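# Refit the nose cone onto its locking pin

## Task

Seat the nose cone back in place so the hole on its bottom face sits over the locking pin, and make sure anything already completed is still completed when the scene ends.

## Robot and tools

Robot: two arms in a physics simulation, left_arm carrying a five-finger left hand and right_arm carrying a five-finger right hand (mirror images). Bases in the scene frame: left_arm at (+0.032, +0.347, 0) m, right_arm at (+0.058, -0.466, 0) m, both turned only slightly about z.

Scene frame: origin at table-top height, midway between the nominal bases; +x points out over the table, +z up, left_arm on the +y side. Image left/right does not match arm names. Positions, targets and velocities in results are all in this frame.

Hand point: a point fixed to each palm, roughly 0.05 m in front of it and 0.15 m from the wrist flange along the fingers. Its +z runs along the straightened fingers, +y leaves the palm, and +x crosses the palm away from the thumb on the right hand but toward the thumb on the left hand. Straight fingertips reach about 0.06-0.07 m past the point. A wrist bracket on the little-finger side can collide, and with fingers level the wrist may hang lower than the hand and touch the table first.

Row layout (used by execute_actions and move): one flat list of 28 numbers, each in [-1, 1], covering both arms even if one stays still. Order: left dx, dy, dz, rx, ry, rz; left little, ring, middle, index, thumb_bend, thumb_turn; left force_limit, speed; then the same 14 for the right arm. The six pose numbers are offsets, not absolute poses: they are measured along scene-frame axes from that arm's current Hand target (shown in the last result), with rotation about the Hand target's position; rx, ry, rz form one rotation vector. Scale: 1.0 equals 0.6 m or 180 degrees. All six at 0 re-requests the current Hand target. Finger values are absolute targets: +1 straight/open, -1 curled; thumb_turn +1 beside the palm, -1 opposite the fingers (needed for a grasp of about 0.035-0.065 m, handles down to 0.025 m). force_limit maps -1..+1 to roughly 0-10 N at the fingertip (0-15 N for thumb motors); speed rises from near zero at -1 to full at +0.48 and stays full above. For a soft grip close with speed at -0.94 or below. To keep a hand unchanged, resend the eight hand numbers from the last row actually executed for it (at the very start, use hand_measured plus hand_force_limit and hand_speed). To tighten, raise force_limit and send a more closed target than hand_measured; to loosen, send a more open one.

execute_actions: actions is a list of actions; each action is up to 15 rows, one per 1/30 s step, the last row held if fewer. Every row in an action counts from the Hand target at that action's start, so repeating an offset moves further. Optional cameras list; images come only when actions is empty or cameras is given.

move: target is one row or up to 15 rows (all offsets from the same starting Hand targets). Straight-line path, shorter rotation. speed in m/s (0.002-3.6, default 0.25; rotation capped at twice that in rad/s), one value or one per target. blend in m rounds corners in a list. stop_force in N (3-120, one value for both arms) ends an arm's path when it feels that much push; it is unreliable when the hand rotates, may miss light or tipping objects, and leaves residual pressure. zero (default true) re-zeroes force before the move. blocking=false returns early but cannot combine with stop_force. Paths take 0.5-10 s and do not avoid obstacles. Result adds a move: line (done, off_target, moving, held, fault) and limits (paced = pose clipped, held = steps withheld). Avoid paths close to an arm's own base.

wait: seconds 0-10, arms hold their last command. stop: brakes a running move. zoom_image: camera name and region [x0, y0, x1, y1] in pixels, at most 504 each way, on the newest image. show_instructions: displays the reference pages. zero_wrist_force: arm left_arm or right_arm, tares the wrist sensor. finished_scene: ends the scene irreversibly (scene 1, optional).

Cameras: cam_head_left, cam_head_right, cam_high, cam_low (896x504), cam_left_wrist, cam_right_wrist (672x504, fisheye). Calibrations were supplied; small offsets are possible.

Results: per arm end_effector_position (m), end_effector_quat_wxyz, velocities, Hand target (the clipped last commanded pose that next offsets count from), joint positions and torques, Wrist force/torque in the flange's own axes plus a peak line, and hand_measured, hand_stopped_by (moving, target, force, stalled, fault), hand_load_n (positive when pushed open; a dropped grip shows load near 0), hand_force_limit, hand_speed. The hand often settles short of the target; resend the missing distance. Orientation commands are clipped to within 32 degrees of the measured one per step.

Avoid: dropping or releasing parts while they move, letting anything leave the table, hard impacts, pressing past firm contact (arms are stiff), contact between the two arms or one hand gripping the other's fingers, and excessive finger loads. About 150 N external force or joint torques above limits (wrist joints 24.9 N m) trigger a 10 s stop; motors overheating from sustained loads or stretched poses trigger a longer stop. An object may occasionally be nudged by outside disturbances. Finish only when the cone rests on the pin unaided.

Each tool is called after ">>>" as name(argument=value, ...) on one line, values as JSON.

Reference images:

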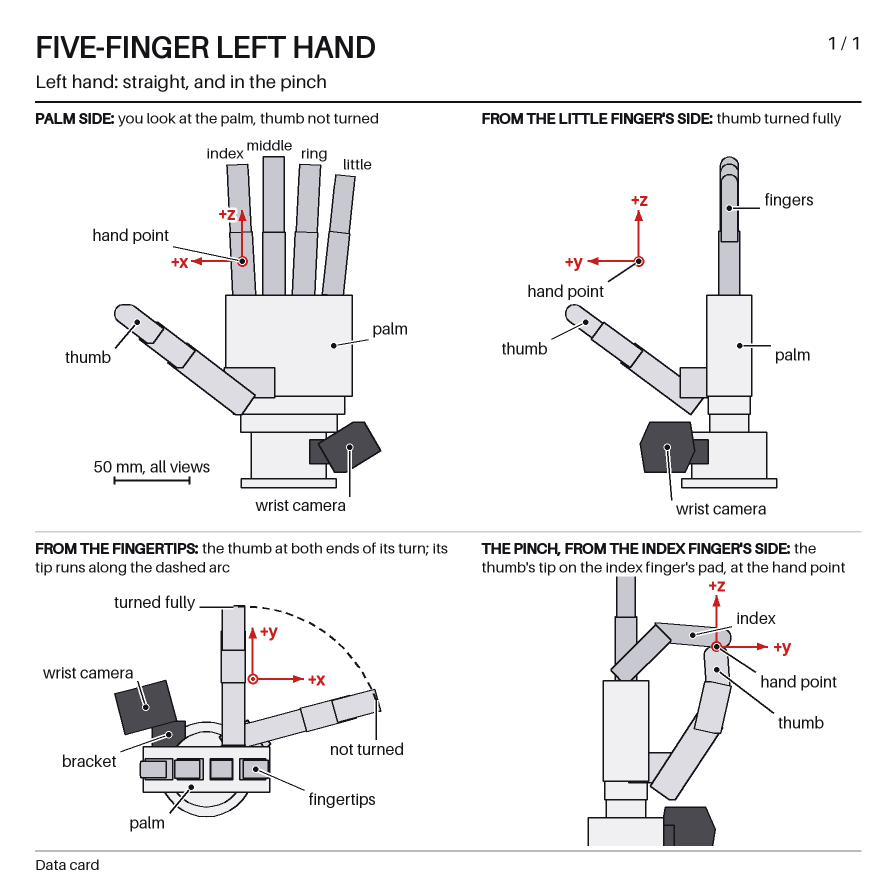

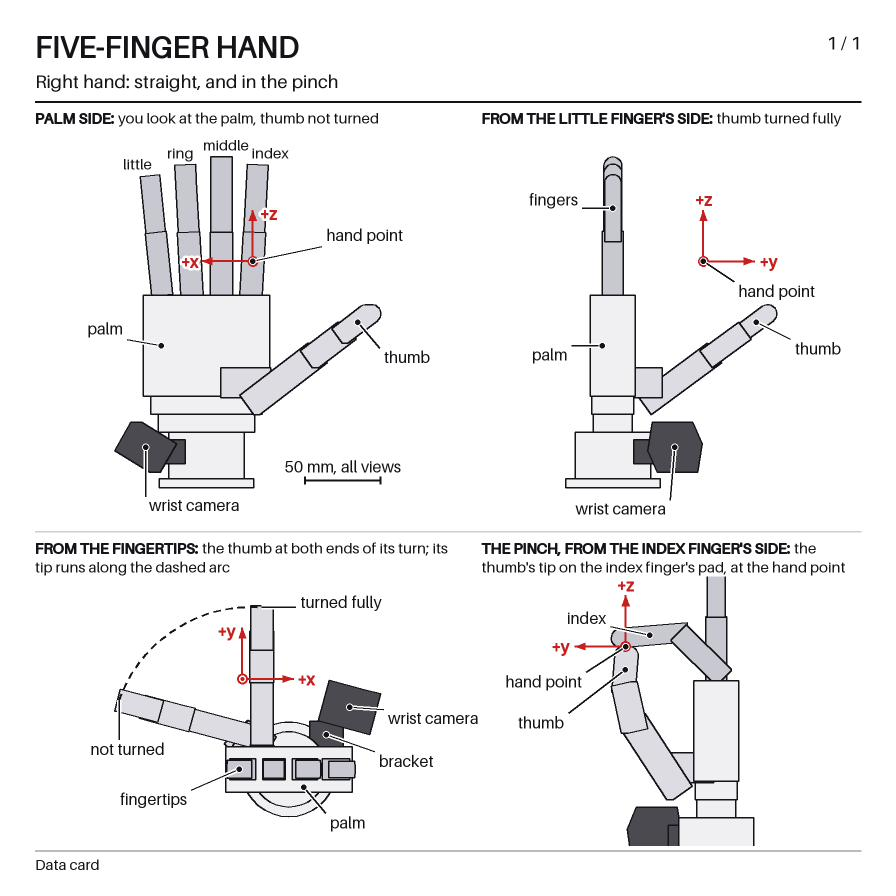

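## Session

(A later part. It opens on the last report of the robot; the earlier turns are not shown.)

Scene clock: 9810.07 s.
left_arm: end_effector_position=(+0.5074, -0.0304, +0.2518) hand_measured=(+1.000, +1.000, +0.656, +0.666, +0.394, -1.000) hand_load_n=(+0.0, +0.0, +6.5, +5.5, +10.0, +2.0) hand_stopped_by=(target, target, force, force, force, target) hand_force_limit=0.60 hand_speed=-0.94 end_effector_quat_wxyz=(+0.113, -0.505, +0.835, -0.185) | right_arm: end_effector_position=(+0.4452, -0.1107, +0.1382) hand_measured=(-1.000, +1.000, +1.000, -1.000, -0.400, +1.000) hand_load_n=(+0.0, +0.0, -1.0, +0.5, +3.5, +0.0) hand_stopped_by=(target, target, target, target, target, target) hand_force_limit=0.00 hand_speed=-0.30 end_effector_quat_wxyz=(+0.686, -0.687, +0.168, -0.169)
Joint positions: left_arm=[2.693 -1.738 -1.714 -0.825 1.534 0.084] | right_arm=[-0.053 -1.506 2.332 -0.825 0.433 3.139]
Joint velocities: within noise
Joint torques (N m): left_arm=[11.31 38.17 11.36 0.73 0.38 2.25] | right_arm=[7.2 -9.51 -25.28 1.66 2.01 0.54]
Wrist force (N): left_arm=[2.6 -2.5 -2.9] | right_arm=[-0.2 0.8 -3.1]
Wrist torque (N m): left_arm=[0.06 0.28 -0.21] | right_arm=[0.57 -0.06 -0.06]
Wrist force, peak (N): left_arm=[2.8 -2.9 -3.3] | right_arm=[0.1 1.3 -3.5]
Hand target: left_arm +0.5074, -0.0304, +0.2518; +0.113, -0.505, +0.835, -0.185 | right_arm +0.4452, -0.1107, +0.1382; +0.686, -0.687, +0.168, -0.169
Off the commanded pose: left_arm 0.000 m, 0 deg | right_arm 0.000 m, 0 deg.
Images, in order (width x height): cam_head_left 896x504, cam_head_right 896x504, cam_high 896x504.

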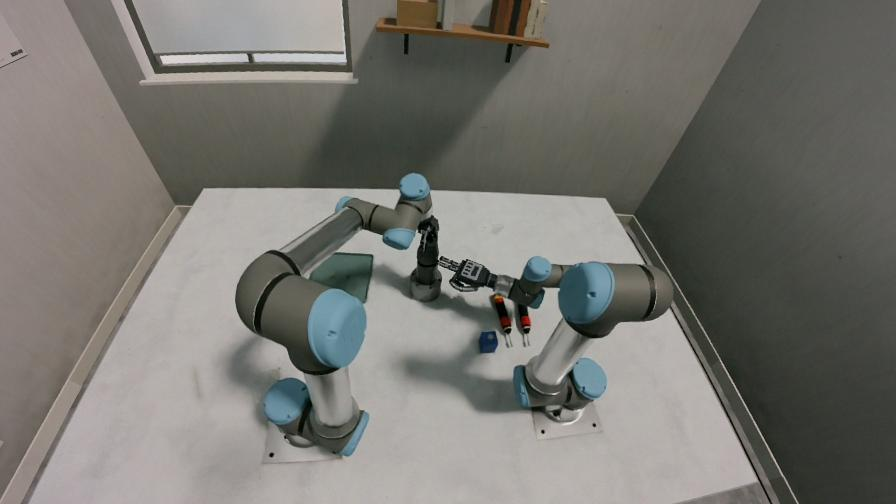

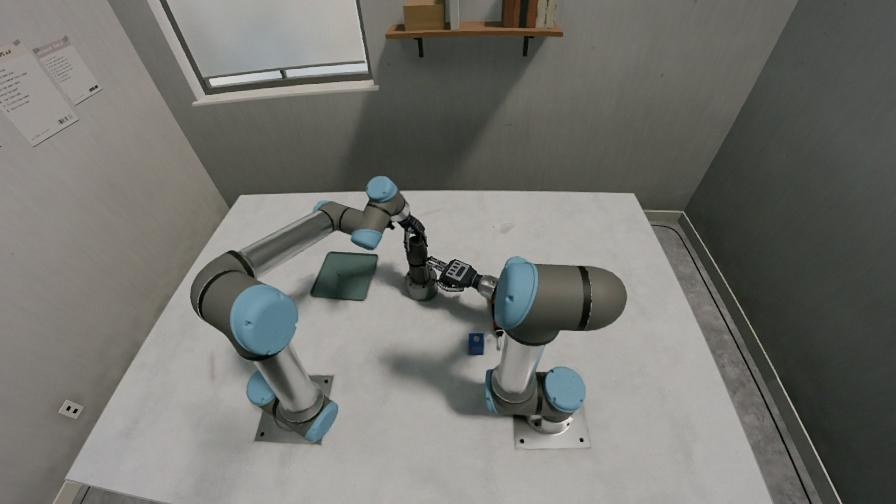

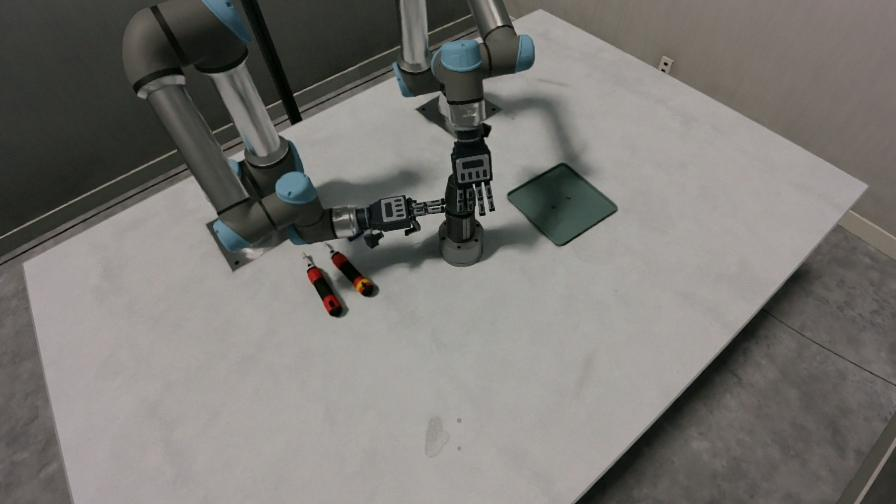

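>>> execute_actions(actions=[], cameras=["cam_right_wrist"])

>>> zoom_image(camera="cam_right_wrist", region=[240, 80, 320, 160])

Scene clock: 9836.27 s.
left_arm: end_effector_position=(+0.5074, -0.0304, +0.2518) hand_measured=(+1.000, +1.000, +0.656, +0.666, +0.394, -1.000) hand_load_n=(+0.0, +0.0, +6.5, +5.5, +10.5, +2.0) hand_stopped_by=(target, target, force, force, force, target) hand_force_limit=0.60 hand_speed=-0.94 end_effector_quat_wxyz=(+0.113, -0.505, +0.835, -0.185) | right_arm: end_effector_position=(+0.4452, -0.1107, +0.1382) hand_measured=(-1.000, +1.000, +1.000, -1.000, -0.400, +1.000) hand_load_n=(+0.0, +0.0, -1.0, +0.5, +3.0, +0.0) hand_stopped_by=(target, target, target, target, target, target) hand_force_limit=0.00 hand_speed=-0.30 end_effector_quat_wxyz=(+0.686, -0.687, +0.168, -0.169)
Joint positions: left_arm=[2.693 -1.738 -1.714 -0.825 1.534 0.084] | right_arm=[-0.053 -1.506 2.332 -0.825 0.433 3.139]
Joint velocities: within noise
Joint torques (N m): left_arm=[10.89 37.2 11.37 1.61 0.99 2.15] | right_arm=[6.98 -10.24 -25.35 1.6 2.01 -0.73]
Wrist force (N): left_arm=[2.5 -2.5 -3.2] | right_arm=[-0.3 0.7 -3.6]
Wrist torque (N m): left_arm=[0.08 0.28 -0.21] | right_arm=[0.59 -0.04 -0.08]
Wrist force, peak (N): left_arm=[2.6 -2.8 -3.4] | right_arm=[-0.2 0.6 -3.7]
Hand target: left_arm +0.5074, -0.0304, +0.2518; +0.113, -0.505, +0.835, -0.185 | right_arm +0.4452, -0.1107, +0.1382; +0.686, -0.687, +0.168, -0.169
Off the commanded pose: left_arm 0.000 m, 0 deg | right_arm 0.000 m, 0 deg.
camera_calibration:
cam_right_wrist: T_world_to_cam=[[0.274227, -0.0694691, -0.959153, 0.0139686], [-0.960398, -0.0709723, -0.269443, 0.456796], [-0.0493553, 0.995056, -0.0861805, 0.261867], [0, 0, 0, 1]] pos_world=[0.4478, -0.227182, 0.159046]
Images, in order (width x height): cam_right_wrist 672x504.

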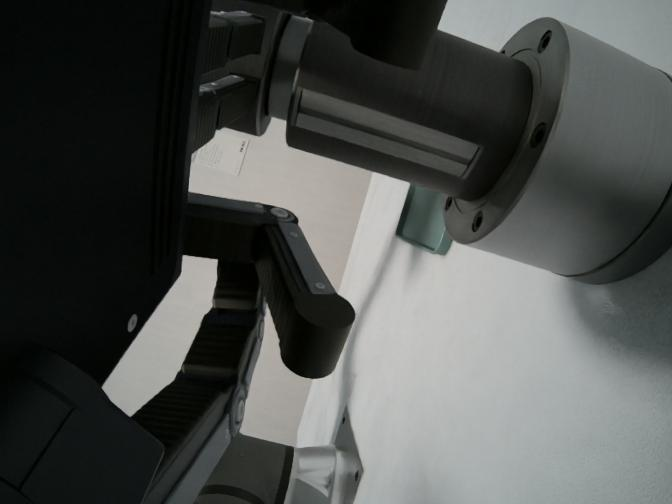

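Scaled by 6.300 from the camera's 672x504 image, which has a finer 960x720 frame.

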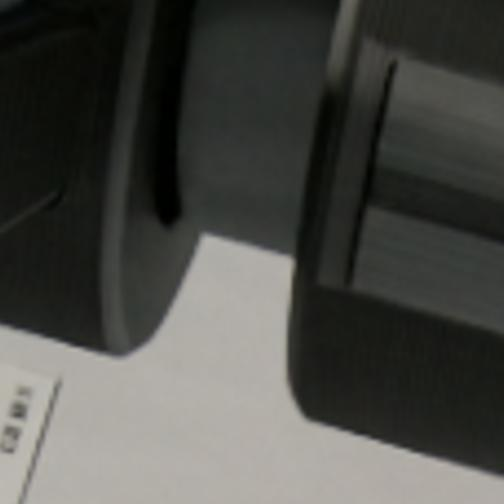

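>>> move(target=[[0, 0, 0, 0, 0, 0, 1, 1, 0.53, 0.53, 0.18, -1, 0.6, -0.94, -0.0023, -0.0044, 0, 0, 0, 0, -1, 1, 1, -1, -0.4, 1, 0, -0.3], [0.00062, 0.00118, 0, 0, 0, 0, 1, 1, 0.53, 0.53, 0.18, -1, 0.6, -0.94, -0.0023, -0.0044, 0, 0, 0, 0, -1, 1, 1, -1, -0.4, 1, 0, -0.3], [0.0018, 0.00056, 0, 0, 0, 0, 1, 1, 0.53, 0.53, 0.18, -1, 0.6, -0.94, -0.0023, -0.0044, 0, 0, 0, 0, -1, 1, 1, -1, -0.4, 1, 0, -0.3], [0.00118, -0.00062, 0, 0, 0, 0, 1, 1, 0.53, 0.53, 0.18, -1, 0.6, -0.94, -0.0023, -0.0044, 0, 0, 0, 0, -1, 1, 1, -1, -0.4, 1, 0, -0.3], [0.00056, -0.0018, 0, 0, 0, 0, 1, 1, 0.53, 0.53, 0.18, -1, 0.6, -0.94, -0.0023, -0.0044, 0, 0, 0, 0, -1, 1, 1, -1, -0.4, 1, 0, -0.3], [-0.00062, -0.00118, 0, 0, 0, 0, 1, 1, 0.53, 0.53, 0.18, -1, 0.6, -0.94, -0.0023, -0.0044, 0, 0, 0, 0, -1, 1, 1, -1, -0.4, 1, 0, -0.3], [-0.0018, -0.00056, 0, 0, 0, 0, 1, 1, 0.53, 0.53, 0.18, -1, 0.6, -0.94, -0.0023, -0.0044, 0, 0, 0, 0, -1, 1, 1, -1, -0.4, 1, 0, -0.3], [-0.00118, 0.00062, 0, 0, 0, 0, 1, 1, 0.53, 0.53, 0.18, -1, 0.6, -0.94, -0.0023, -0.0044, 0, 0, 0, 0, -1, 1, 1, -1, -0.4, 1, 0, -0.3], [-0.00056, 0.0018, 0, 0, 0, 0, 1, 1, 0.53, 0.53, 0.18, -1, 0.6, -0.94, -0.0023, -0.0044, 0, 0, 0, 0, -1, 1, 1, -1, -0.4, 1, 0, -0.3], [0, 0, 0, 0, 0, 0, 1, 1, 0.53, 0.53, 0.18, -1, 0.6, -0.94, -0.0023, -0.0044, 0, 0, 0, 0, -1, 1, 1, -1, -0.4, 1, 0, -0.3]], speed=0.004, blend=0.0005, cameras=["cam_low", "cam_right_wrist"])

>>> zoom_image(camera="cam_right_wrist", region=[240, 80, 320, 160])

>>> zoom_image(camera="cam_low", region=[440, 150, 490, 210])

Scene clock: 9947.17 s.
left_arm: end_effector_position=(+0.5074, -0.0302, +0.2518) hand_measured=(+1.000, +1.000, +0.656, +0.666, +0.394, -1.000) hand_load_n=(+0.0, +0.0, +1.0, +5.0, +12.0, +0.0) hand_stopped_by=(target, target, force, force, force, target) hand_force_limit=0.60 hand_speed=-0.94 end_effector_quat_wxyz=(+0.113, -0.505, +0.835, -0.185) | right_arm: end_effector_position=(+0.4438, -0.1134, +0.1382) hand_measured=(-1.000, +1.000, +1.000, -1.000, -0.400, +1.000) hand_load_n=(+0.0, +0.0, +0.0, +0.5, +3.0, +0.5) hand_stopped_by=(target, target, target, target, target, target) hand_force_limit=0.00 hand_speed=-0.30 end_effector_quat_wxyz=(+0.686, -0.687, +0.168, -0.169)
Joint positions: left_arm=[2.693 -1.738 -1.714 -0.825 1.534 0.084] | right_arm=[-0.062 -1.511 2.338 -0.825 0.424 3.139]
Joint torques (N m): left_arm=[-9.87 18.31 31.33 0.91 1.19 -1.97] | right_arm=[-9.41 -23.8 -6.06 -3.07 -0.21 0.3]
Wrist force (N): left_arm=[-2.3 3.7 -4.6] | right_arm=[0.2 -0.4 -1.1]
Wrist torque (N m): left_arm=[0.02 0.15 -0.27] | right_arm=[0.48 -0.04 -0.07]
Wrist force, peak (N): left_arm=[-3.7 9.2 -4.8] | right_arm=[-0.3 0.5 -3.7]
Hand target: left_arm +0.5074, -0.0304, +0.2518; +0.113, -0.505, +0.835, -0.185 | right_arm +0.4439, -0.1134, +0.1382; +0.686, -0.687, +0.168, -0.169
Off the commanded pose: left_arm 0.000 m, 0 deg | right_arm 0.000 m, 0 deg.
move: done; blend cut to 0.0004 m at target 1, 0.0004 m at target 2, 0.0004 m at target 3, 0.0004 m at target 4, 0.0004 m at target 5, 0.0004 m at target 6, 0.0004 m at target 7, 0.0004 m at target 8, 0.0004 m at target 9
camera_calibration:
cam_right_wrist: T_world_to_cam=[[0.274225, -0.0694419, -0.959155, 0.0141517], [-0.960393, -0.0710679, -0.269434, 0.455338], [-0.0494551, 0.995051, -0.0861801, 0.264433], [0, 0, 0, 1]] pos_world=[0.4465, -0.229782, 0.159046]
Images, in order (width x height): cam_low 896x504, cam_right_wrist 672x504.

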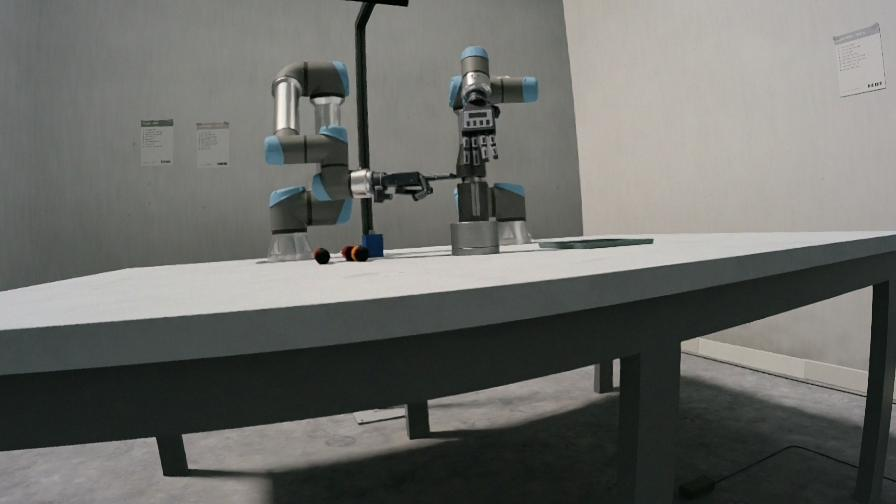

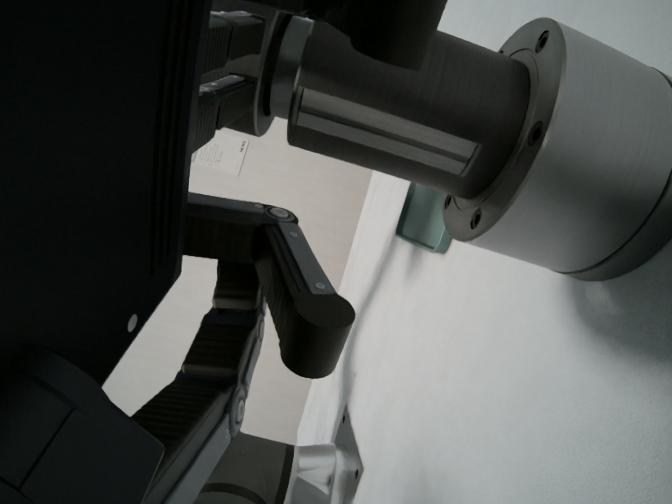

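Scaled by 6.300 from the camera's 672x504 image, which has a finer 960x720 frame.

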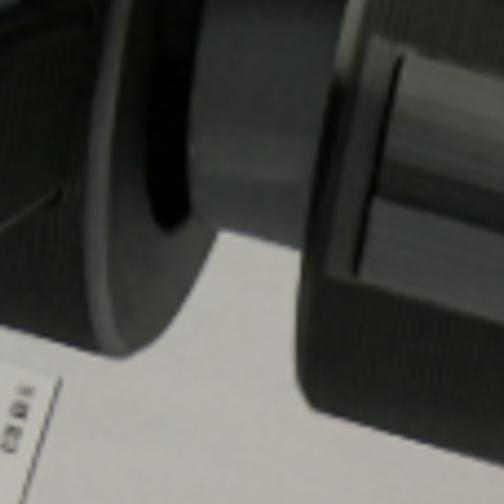

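Scaled by 8.400 from the camera's 896x504 image, which has a finer 1280x720 frame.

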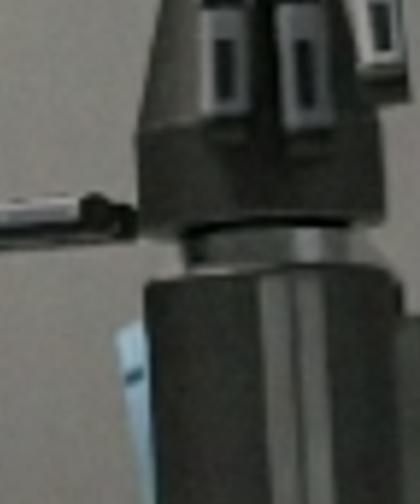

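>>> move(target=[0.00077, 0.00148, 0, 0, 0, 0, 1, 1, 0.53, 0.53, 0.18, -1, 0.6, -0.94, 0.0028, 0.0053, 0, 0, 0, 0, -1, 1, 1, -1, -0.4, 1, 0, -0.3], speed=0.005, cameras=["cam_low", "cam_right_wrist", "cam_left_wrist"])

>>> zoom_image(camera="cam_right_wrist", region=[240, 80, 320, 160])

>>> zoom_image(camera="cam_low", region=[440, 150, 490, 210])

Scene clock: 9977.17 s.
left_arm: end_effector_position=(+0.5079, -0.0295, +0.2518) hand_measured=(+1.000, +1.000, +0.656, +0.666, +0.394, -1.000) hand_load_n=(+0.0, +0.0, +5.0, +6.0, +11.5, +1.0) hand_stopped_by=(target, target, force, force, force, target) hand_force_limit=0.60 hand_speed=-0.94 end_effector_quat_wxyz=(+0.113, -0.505, +0.835, -0.185) | right_arm: end_effector_position=(+0.4455, -0.1103, +0.1382) hand_measured=(-1.000, +1.000, +1.000, -1.000, -0.400, +1.000) hand_load_n=(+0.0, +0.0, -1.0, +0.5, +3.0, +0.0) hand_stopped_by=(target, target, target, target, target, target) hand_force_limit=0.00 hand_speed=-0.30 end_effector_quat_wxyz=(+0.687, -0.687, +0.168, -0.169)
Joint positions: left_arm=[2.695 -1.738 -1.714 -0.825 1.533 0.086] | right_arm=[-0.051 -1.505 2.331 -0.825 0.435 3.139]
Joint torques (N m): left_arm=[10.38 38.34 12.57 4.14 -0.4 2.05] | right_arm=[7.28 -9.99 -25.69 1.57 2.26 1.7]
Wrist force (N): left_arm=[1.1 -0.4 -4.2] | right_arm=[-0.4 0.5 -3.3]
Wrist torque (N m): left_arm=[0.03 0.25 -0.25] | right_arm=[0.56 -0.06 -0.08]
Wrist force, peak (N): left_arm=[-4.4 4.8 -4.7] | right_arm=[-0.7 0.5 -3.4]
Hand target: left_arm +0.5079, -0.0295, +0.2518; +0.113, -0.505, +0.835, -0.185 | right_arm +0.4455, -0.1102, +0.1382; +0.686, -0.687, +0.168, -0.169
Off the commanded pose: left_arm 0.000 m, 0 deg | right_arm 0.000 m, 0 deg.
move: done
camera_calibration:
cam_left_wrist: T_world_to_cam=[[0.658476, -0.61893, 0.428177, -0.465444], [-0.752075, -0.562423, 0.343604, 0.286598], [0.02815, -0.548276, -0.835824, 0.297755], [0, 0, 0, 1]] pos_world=[0.513646, 0.0363644, 0.349687]
cam_right_wrist: T_world_to_cam=[[0.274225, -0.0694419, -0.959155, 0.0139282], [-0.960393, -0.0710679, -0.269434, 0.457095], [-0.0494551, 0.995051, -0.0861801, 0.261428], [0, 0, 0, 1]] pos_world=[0.4481, -0.226682, 0.159046]
Images, in order (width x height): cam_low 896x504, cam_left_wrist 672x504, cam_right_wrist 672x504.

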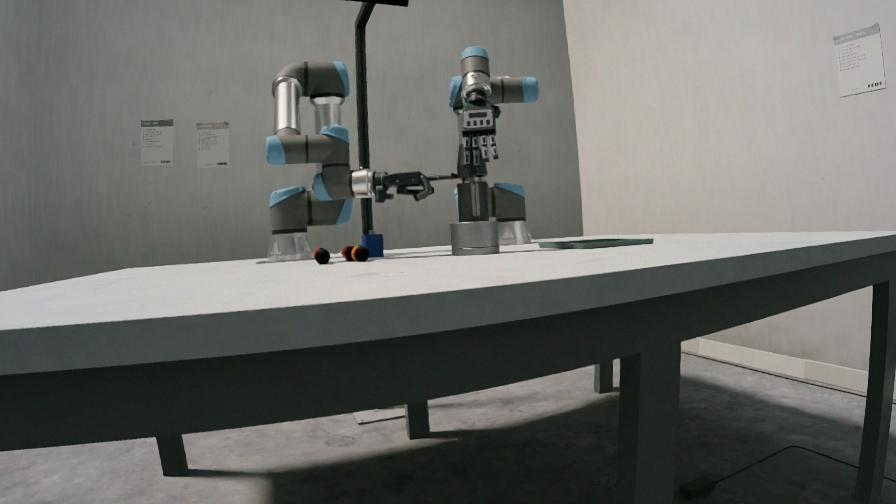

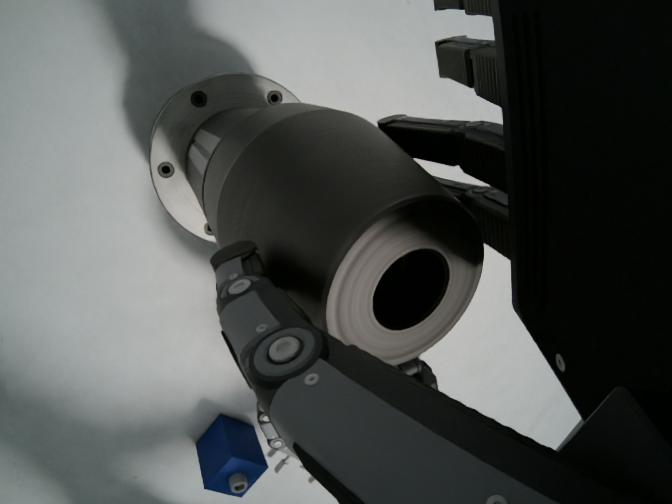

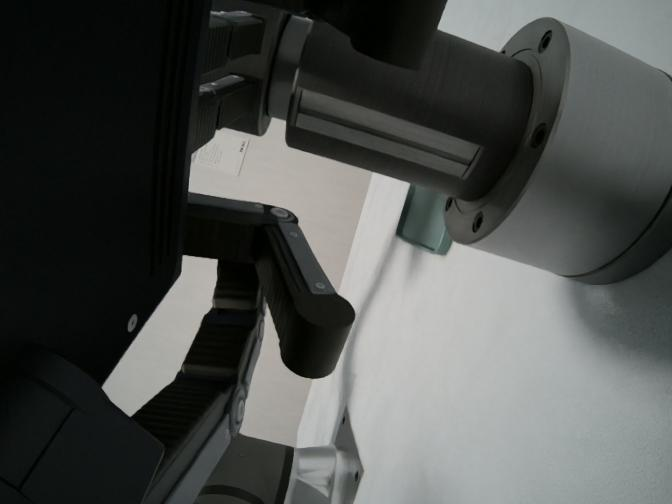

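Scaled by 6.300 from the camera's 672x504 image, which has a finer 960x720 frame.

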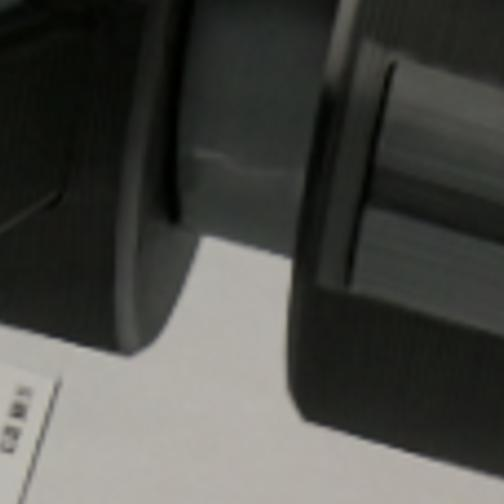

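Scaled by 8.400 from the camera's 896x504 image, which has a finer 1280x720 frame.

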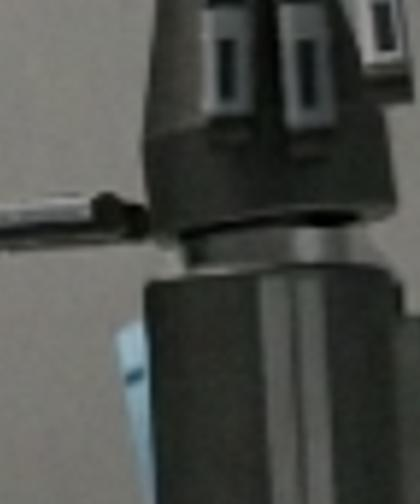

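>>> zoom_image(camera="cam_low", region=[450, 140, 494, 184])

>>> zoom_image(camera="cam_low", region=[450, 178, 494, 222])

Scaled by 11.455 from the camera's 896x504 image, which has a finer 1280x720 frame.

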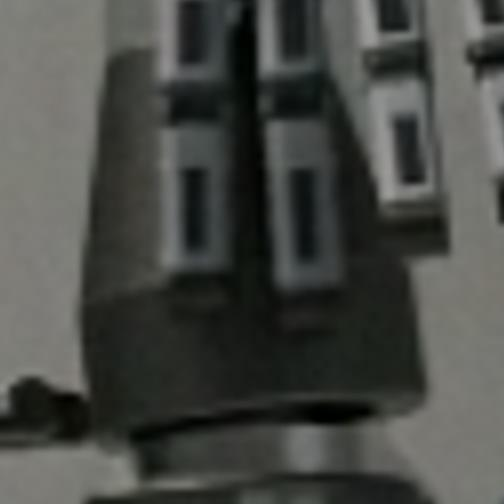

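Scaled by 11.455 from the camera's 896x504 image, which has a finer 1280x720 frame.

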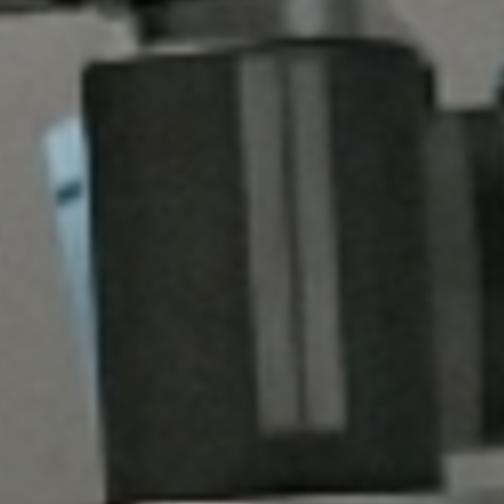

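>>> move(target=[0.00324, 0.0062, 0.0012, -0.0197, 0.0103, 0, 1, 1, 0.53, 0.53, 0.18, -1, 0.6, -0.94, 0, 0, 0, 0, 0, 0, -1, 1, 1, -1, -0.4, 1, 0, -0.3], speed=0.01, cameras=["cam_low", "cam_right_wrist", "cam_left_wrist"])

>>> zoom_image(camera="cam_low", region=[450, 140, 494, 184])

>>> zoom_image(camera="cam_right_wrist", region=[240, 80, 320, 160])

Scene clock: 10058.53 s.
left_arm: end_effector_position=(+0.5098, -0.0258, +0.2525) hand_measured=(+1.000, +1.000, +0.656, +0.666, +0.394, -1.000) hand_load_n=(+0.0, +0.0, +3.0, +7.0, +5.5, +0.0) hand_stopped_by=(target, target, force, force, force, target) hand_force_limit=0.60 hand_speed=-0.94 end_effector_quat_wxyz=(+0.084, -0.511, +0.831, -0.203) | right_arm: end_effector_position=(+0.4455, -0.1102, +0.1382) hand_measured=(-1.000, +1.000, +1.000, -1.000, -0.400, +1.000) hand_load_n=(+0.0, +0.0, +0.0, +0.5, +3.0, +0.0) hand_stopped_by=(target, target, target, target, target, target) hand_force_limit=0.00 hand_speed=-0.30 end_effector_quat_wxyz=(+0.686, -0.687, +0.168, -0.169)
Joint positions: left_arm=[2.735 -1.731 -1.725 -0.829 1.453 0.094] | right_arm=[-0.051 -1.505 2.33 -0.825 0.435 3.139]
Joint torques (N m): left_arm=[10.85 40.13 12.83 -0.23 -1.19 2.29] | right_arm=[4.51 -9.57 -20.05 1.57 0.62 -1.97]
Wrist force (N): left_arm=[0.6 -2.6 0.3] | right_arm=[0.6 -0.3 -2.3]
Wrist torque (N m): left_arm=[-0.04 0.29 -0.23] | right_arm=[0.51 0.04 -0.05]
Wrist force, peak (N): left_arm=[1.7 -0.6 -4.6] | right_arm=[-0.7 0.7 -4.0]
Hand target: left_arm +0.5098, -0.0258, +0.2525; +0.084, -0.511, +0.831, -0.203 | right_arm +0.4455, -0.1102, +0.1382; +0.686, -0.687, +0.168, -0.169
Off the commanded pose: left_arm 0.000 m, 0 deg | right_arm 0.000 m, 0 deg.
move: done
camera_calibration:
cam_left_wrist: T_world_to_cam=[[0.672559, -0.592032, 0.44403, -0.47518], [-0.740042, -0.539435, 0.401681, 0.269695], [0.00171707, -0.598755, -0.80093, 0.303638], [0, 0, 0, 1]] pos_world=[0.518651, 0.0459661, 0.345856]
cam_right_wrist: T_world_to_cam=[[0.274227, -0.0694691, -0.959153, 0.013921], [-0.960398, -0.0709723, -0.269443, 0.457119], [-0.0493553, 0.995056, -0.0861805, 0.261384], [0, 0, 0, 1]] pos_world=[0.4481, -0.226682, 0.159046]
Images, in order (width x height): cam_low 896x504, cam_left_wrist 672x504, cam_right_wrist 672x504.

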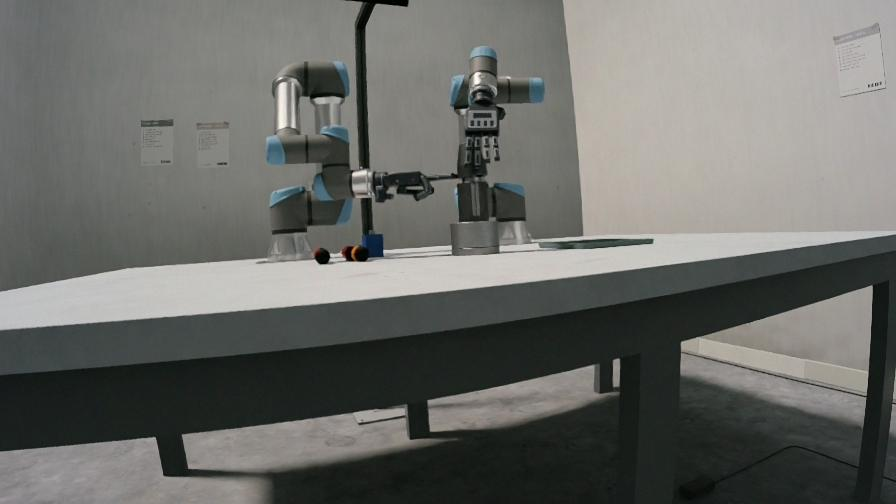

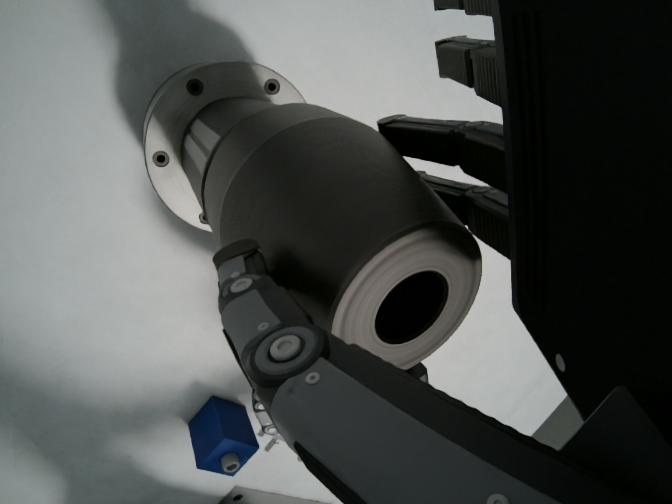

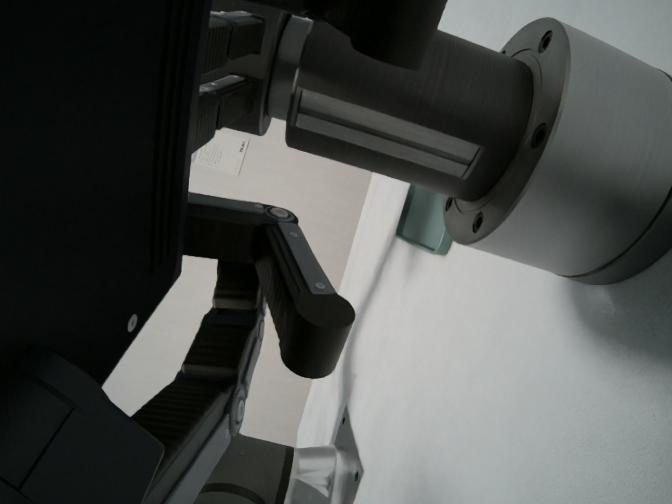

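Scaled by 11.455 from the camera's 896x504 image, which has a finer 1280x720 frame.

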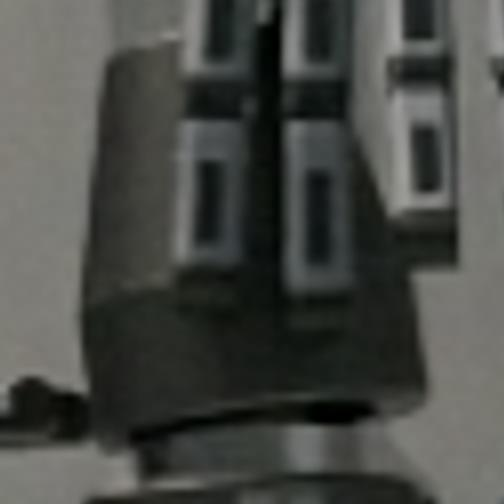

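Scaled by 6.300 from the camera's 672x504 image, which has a finer 960x720 frame.

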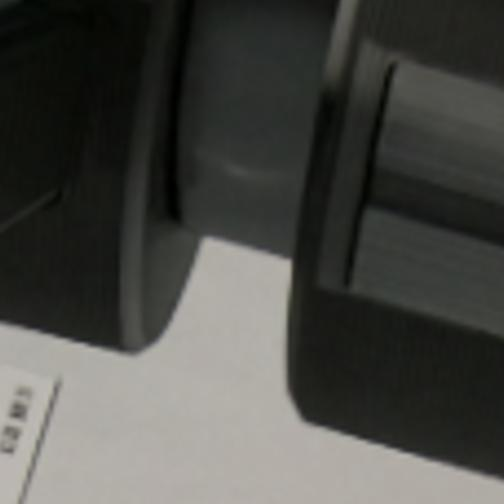

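>>> move(target=[0, 0, 0, 0, 0, 0, 1, 1, 0.53, 0.53, 0.18, -1, 0.6, -0.94, -0.0093, -0.0177, 0, 0, 0, 0, -1, 1, 1, -1, -0.4, 1, 0, -0.3], speed=0.02, cameras=["cam_low", "cam_right_wrist", "cam_left_wrist"])

>>> zoom_image(camera="cam_low", region=[450, 140, 494, 184])

>>> zoom_image(camera="cam_right_wrist", region=[240, 80, 320, 160])

Scene clock: 10125.53 s.
left_arm: end_effector_position=(+0.5098, -0.0257, +0.2525) hand_measured=(+1.000, +1.000, +0.654, +0.666, +0.394, -1.000) hand_load_n=(+0.0, +0.0, +0.0, +7.5, +6.0, -0.5) hand_stopped_by=(target, target, force, force, force, target) hand_force_limit=0.60 hand_speed=-0.94 end_effector_quat_wxyz=(+0.084, -0.511, +0.831, -0.203) | right_arm: end_effector_position=(+0.4400, -0.1207, +0.1382) hand_measured=(-1.000, +1.000, +1.000, -1.000, -0.400, +1.000) hand_load_n=(+0.0, +0.0, +0.0, +0.5, +3.0, +0.0) hand_stopped_by=(target, target, target, target, target, target) hand_force_limit=0.00 hand_speed=-0.30 end_effector_quat_wxyz=(+0.686, -0.687, +0.167, -0.169)
Joint positions: left_arm=[2.735 -1.731 -1.725 -0.829 1.453 0.094] | right_arm=[-0.089 -1.527 2.354 -0.826 0.397 3.138]
Joint torques (N m): left_arm=[3.29 38.81 16.37 1.97 -0.55 1.75] | right_arm=[-10.4 -22.62 -1.87 -3.15 -1.35 -0.06]
Wrist force (N): left_arm=[-1.7 -1.1 -0.4] | right_arm=[0.0 -0.4 -1.2]
Wrist torque (N m): left_arm=[-0.08 0.23 -0.30] | right_arm=[0.47 0.02 -0.09]
Wrist force, peak (N): left_arm=[0.8 -3.0 0.1] | right_arm=[1.0 -0.3 -2.4]
Hand target: left_arm +0.5098, -0.0258, +0.2525; +0.084, -0.511, +0.831, -0.203 | right_arm +0.4400, -0.1208, +0.1382; +0.686, -0.687, +0.168, -0.169
Off the commanded pose: left_arm 0.000 m, 0 deg | right_arm 0.000 m, 0 deg.
move: done
camera_calibration:
cam_left_wrist: T_world_to_cam=[[0.672613, -0.591971, 0.444029, -0.475211], [-0.739992, -0.539378, 0.401848, 0.26961], [0.00161725, -0.598867, -0.800847, 0.303666], [0, 0, 0, 1]] pos_world=[0.518652, 0.0459666, 0.345855]
cam_right_wrist: T_world_to_cam=[[0.274345, -0.0694604, -0.959119, 0.0146443], [-0.960364, -0.0709814, -0.269561, 0.451093], [-0.0493558, 0.995056, -0.0861807, 0.271561], [0, 0, 0, 1]] pos_world=[0.442599, -0.237182, 0.159046]
Images, in order (width x height): cam_low 896x504, cam_left_wrist 672x504, cam_right_wrist 672x504.

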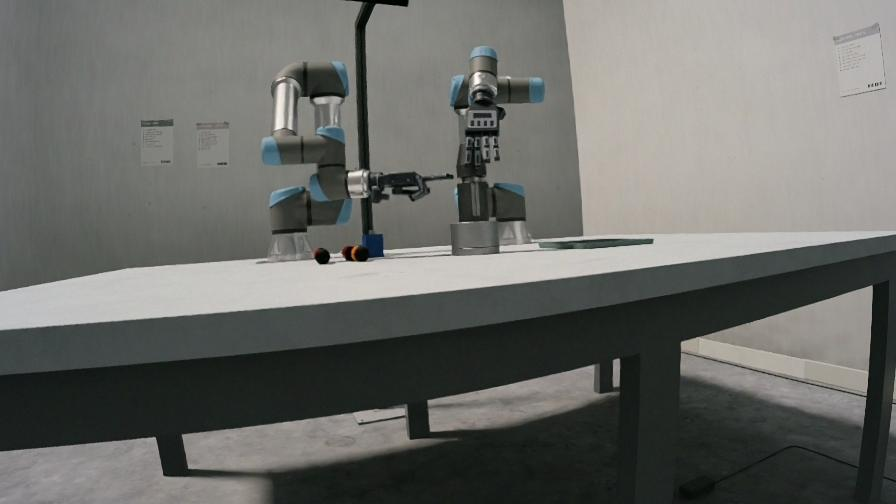

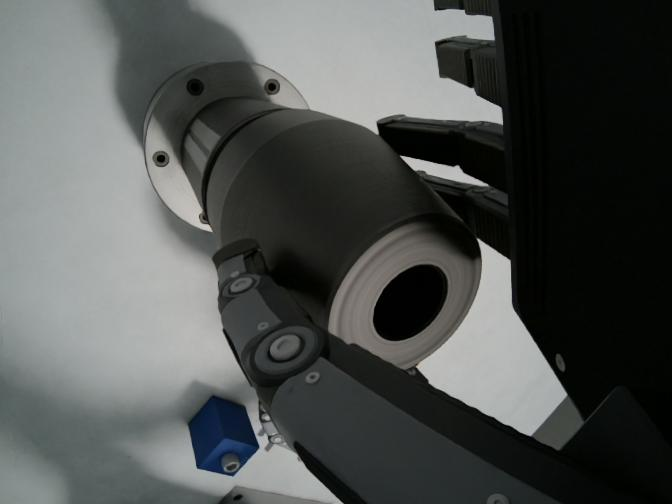

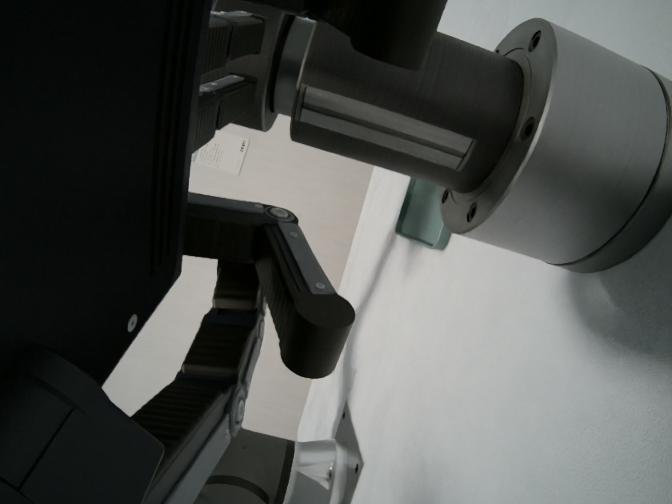

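Scaled by 11.455 from the camera's 896x504 image, which has a finer 1280x720 frame.

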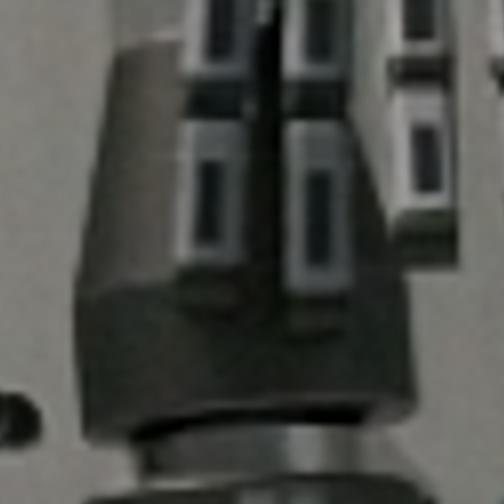

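Scaled by 6.300 from the camera's 672x504 image, which has a finer 960x720 frame.

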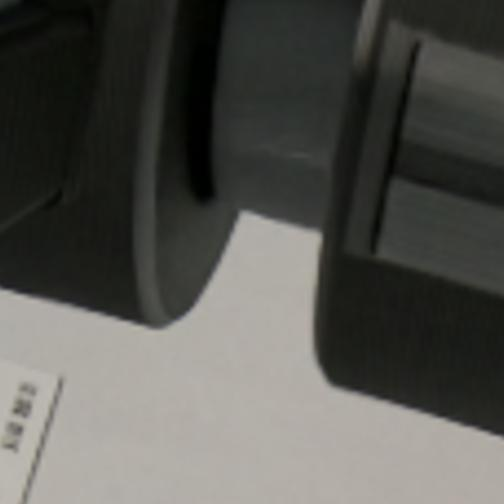

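>>> move(target=[0, 0, 0, 0, 0, 0, 1, 1, 0.53, 0.53, 0.18, -1, 0.6, -0.94, 0, 0, 0.0647, 0, 0, 0, -1, 1, 1, -1, -0.4, 1, 0, -0.3], speed=0.03)

>>> move(target=[0, 0, 0, 0, 0, 0, 1, 1, 0.53, 0.53, 0.18, -1, 0.6, -0.94, 0.0093, 0.0177, 0, 0, 0, 0, -1, 1, 1, -1, -0.4, 1, 0, -0.3], speed=0.02)

>>> move(target=[0, 0, 0, 0, 0, 0, 1, 1, 0.53, 0.53, 0.18, -1, 0.6, -0.94, 0.0077, 0.0148, 0, 0, 0, 0, -1, 1, 1, -1, -0.4, 1, 0, -0.3], speed=0.004, stop_force=3, cameras=["cam_low", "cam_left_wrist"])

>>> zoom_image(camera="cam_low", region=[450, 140, 494, 184])

Scene clock: 10154.10 s.
left_arm: end_effector_position=(+0.5098, -0.0258, +0.2525) hand_measured=(+1.000, +1.000, +0.654, +0.666, +0.394, -1.000) hand_load_n=(+0.0, +0.0, +0.0, +7.5, +6.0, -0.5) hand_stopped_by=(target, target, force, force, force, target) hand_force_limit=0.60 hand_speed=-0.94 end_effector_quat_wxyz=(+0.084, -0.511, +0.831, -0.203) | right_arm: end_effector_position=(+0.4399, -0.1208, +0.1770) hand_measured=(-1.000, +1.000, +1.000, -1.000, -0.400, +1.000) hand_load_n=(+0.0, +0.0, +0.0, +0.5, +3.0, +0.0) hand_stopped_by=(target, target, target, target, target, target) hand_force_limit=0.00 hand_speed=-0.30 end_effector_quat_wxyz=(+0.687, -0.687, +0.168, -0.169)
Joint positions: left_arm=[2.735 -1.731 -1.725 -0.829 1.453 0.094] | right_arm=[-0.089 -1.613 2.305 -0.69 0.397 3.139]
Joint torques (N m): left_arm=[-1.48 34.15 27.6 3.97 -0.57 -0.01] | right_arm=[0.22 -22.85 -25.88 1.78 0.24 -2.29]
Wrist force (N): left_arm=[-1.8 -1.1 -0.8] | right_arm=[0.5 -0.7 -0.9]
Wrist torque (N m): left_arm=[-0.04 0.25 -0.32] | right_arm=[0.42 -0.08 -0.03]
Wrist force, peak (N): left_arm=[-2.1 -1.5 -0.9] | right_arm=[0.5 -0.3 -1.6]
Hand target: left_arm +0.5098, -0.0258, +0.2525; +0.084, -0.511, +0.831, -0.203 | right_arm +0.4400, -0.1208, +0.1771; +0.686, -0.687, +0.168, -0.169
Off the commanded pose: left_arm 0.000 m, 0 deg | right_arm 0.000 m, 0 deg.
move: done

Scene clock: 10155.10 s.
left_arm: end_effector_position=(+0.5098, -0.0258, +0.2525) hand_measured=(+1.000, +1.000, +0.654, +0.666, +0.394, -1.000) hand_load_n=(+0.0, +0.0, +0.0, +7.5, +6.0, -0.5) hand_stopped_by=(target, target, force, force, force, target) hand_force_limit=0.60 hand_speed=-0.94 end_effector_quat_wxyz=(+0.084, -0.511, +0.831, -0.203) | right_arm: end_effector_position=(+0.4455, -0.1103, +0.1771) hand_measured=(-1.000, +1.000, +1.000, -1.000, -0.400, +1.000) hand_load_n=(+0.0, +0.0, +0.0, +0.5, +3.0, +0.0) hand_stopped_by=(target, target, target, target, target, target) hand_force_limit=0.00 hand_speed=-0.30 end_effector_quat_wxyz=(+0.687, -0.687, +0.168, -0.169)
Joint positions: left_arm=[2.735 -1.731 -1.725 -0.829 1.453 0.094] | right_arm=[-0.051 -1.59 2.282 -0.691 0.435 3.139]
Joint torques (N m): left_arm=[-1.54 32.58 27.37 3.84 -0.68 0.07] | right_arm=[7.19 -6.85 -27.03 -2.76 1.64 1.19]
Wrist force (N): left_arm=[-1.9 -1.3 -1.0] | right_arm=[0.6 -0.7 -0.8]
Wrist torque (N m): left_arm=[-0.06 0.25 -0.31] | right_arm=[0.41 -0.10 -0.03]
Wrist force, peak (N): left_arm=[-2.0 -1.4 -0.9] | right_arm=[0.3 -0.5 -1.4]
Hand target: left_arm +0.5098, -0.0258, +0.2525; +0.084, -0.511, +0.831, -0.203 | right_arm +0.4455, -0.1102, +0.1771; +0.686, -0.687, +0.168, -0.169
Off the commanded pose: left_arm 0.000 m, 0 deg | right_arm 0.000 m, 0 deg.
move: done

Scene clock: 10156.33 s.
left_arm: end_effector_position=(+0.5098, -0.0258, +0.2525) hand_measured=(+1.000, +1.000, +0.654, +0.666, +0.394, -1.000) hand_load_n=(+0.0, +0.0, +0.5, +8.0, +6.0, -0.5) hand_stopped_by=(target, target, force, force, force, target) hand_force_limit=0.60 hand_speed=-0.94 end_effector_quat_wxyz=(+0.084, -0.511, +0.831, -0.203) | right_arm: end_effector_position=(+0.4458, -0.1097, +0.1771) hand_measured=(-1.000, +1.000, +1.000, -1.000, -0.400, +1.000) hand_load_n=(+0.0, +0.0, +0.0, +0.5, +3.0, +0.0) hand_stopped_by=(target, target, target, target, target, target) hand_force_limit=0.00 hand_speed=-0.30 end_effector_quat_wxyz=(+0.687, -0.687, +0.168, -0.169)
Joint positions: left_arm=[2.735 -1.731 -1.725 -0.829 1.453 0.094] | right_arm=[-0.05 -1.589 2.281 -0.691 0.437 3.139]
Joint torques (N m): left_arm=[-1.27 31.64 28.13 3.41 -0.65 0.04] | right_arm=[-9.38 -22.84 -5.48 -2.43 -1.49 0.4]
Wrist force (N): left_arm=[-2.2 -1.5 -1.2] | right_arm=[-0.4 -0.3 -3.3]
Wrist torque (N m): left_arm=[0.01 0.27 -0.32] | right_arm=[0.63 -0.01 -0.07]
Wrist force, peak (N): left_arm=[-2.3 -2.0 -1.5] | right_arm=[-0.5 0.1 -4.8]
Hand target: left_arm +0.5098, -0.0258, +0.2525; +0.084, -0.511, +0.831, -0.203 | right_arm +0.4458, -0.1097, +0.1771; +0.687, -0.687, +0.168, -0.169 (not the last commanded pose)
Off the commanded pose: left_arm 0.000 m, 0 deg | right_arm 0.010 m, 0 deg.
move: contact (right_arm)
camera_calibration:
cam_left_wrist: T_world_to_cam=[[0.672581, -0.591959, 0.444094, -0.475217], [-0.740022, -0.53932, 0.401872, 0.269615], [0.00161731, -0.598931, -0.800799, 0.303652], [0, 0, 0, 1]] pos_world=[0.518652, 0.0459668, 0.345855]
Images, in order (width x height): cam_low 896x504, cam_left_wrist 672x504.

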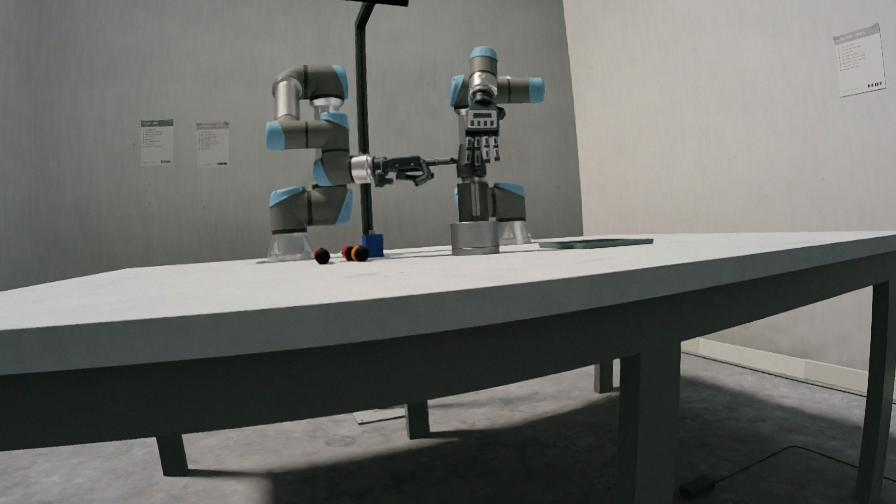

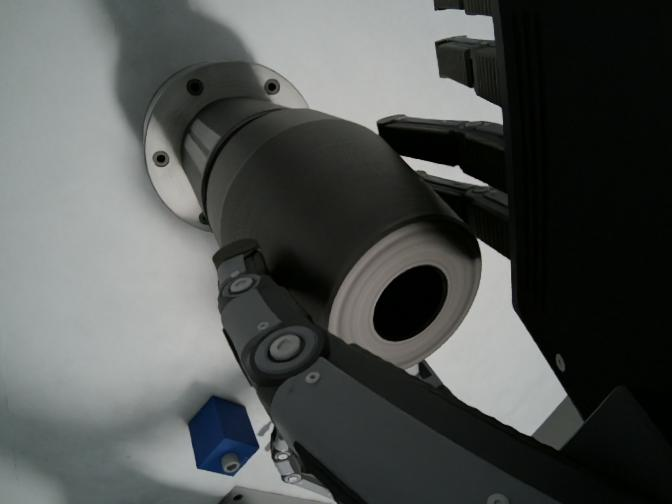

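Scaled by 11.455 from the camera's 896x504 image, which has a finer 1280x720 frame.

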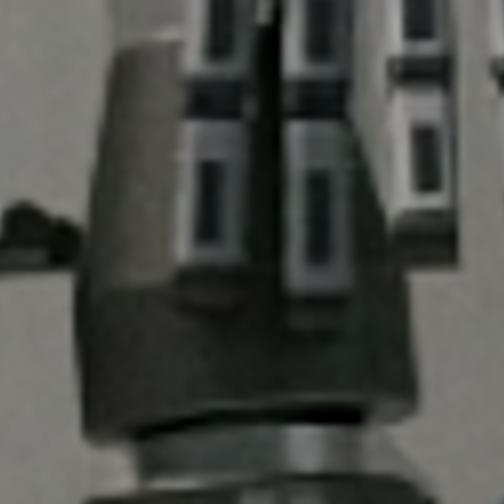

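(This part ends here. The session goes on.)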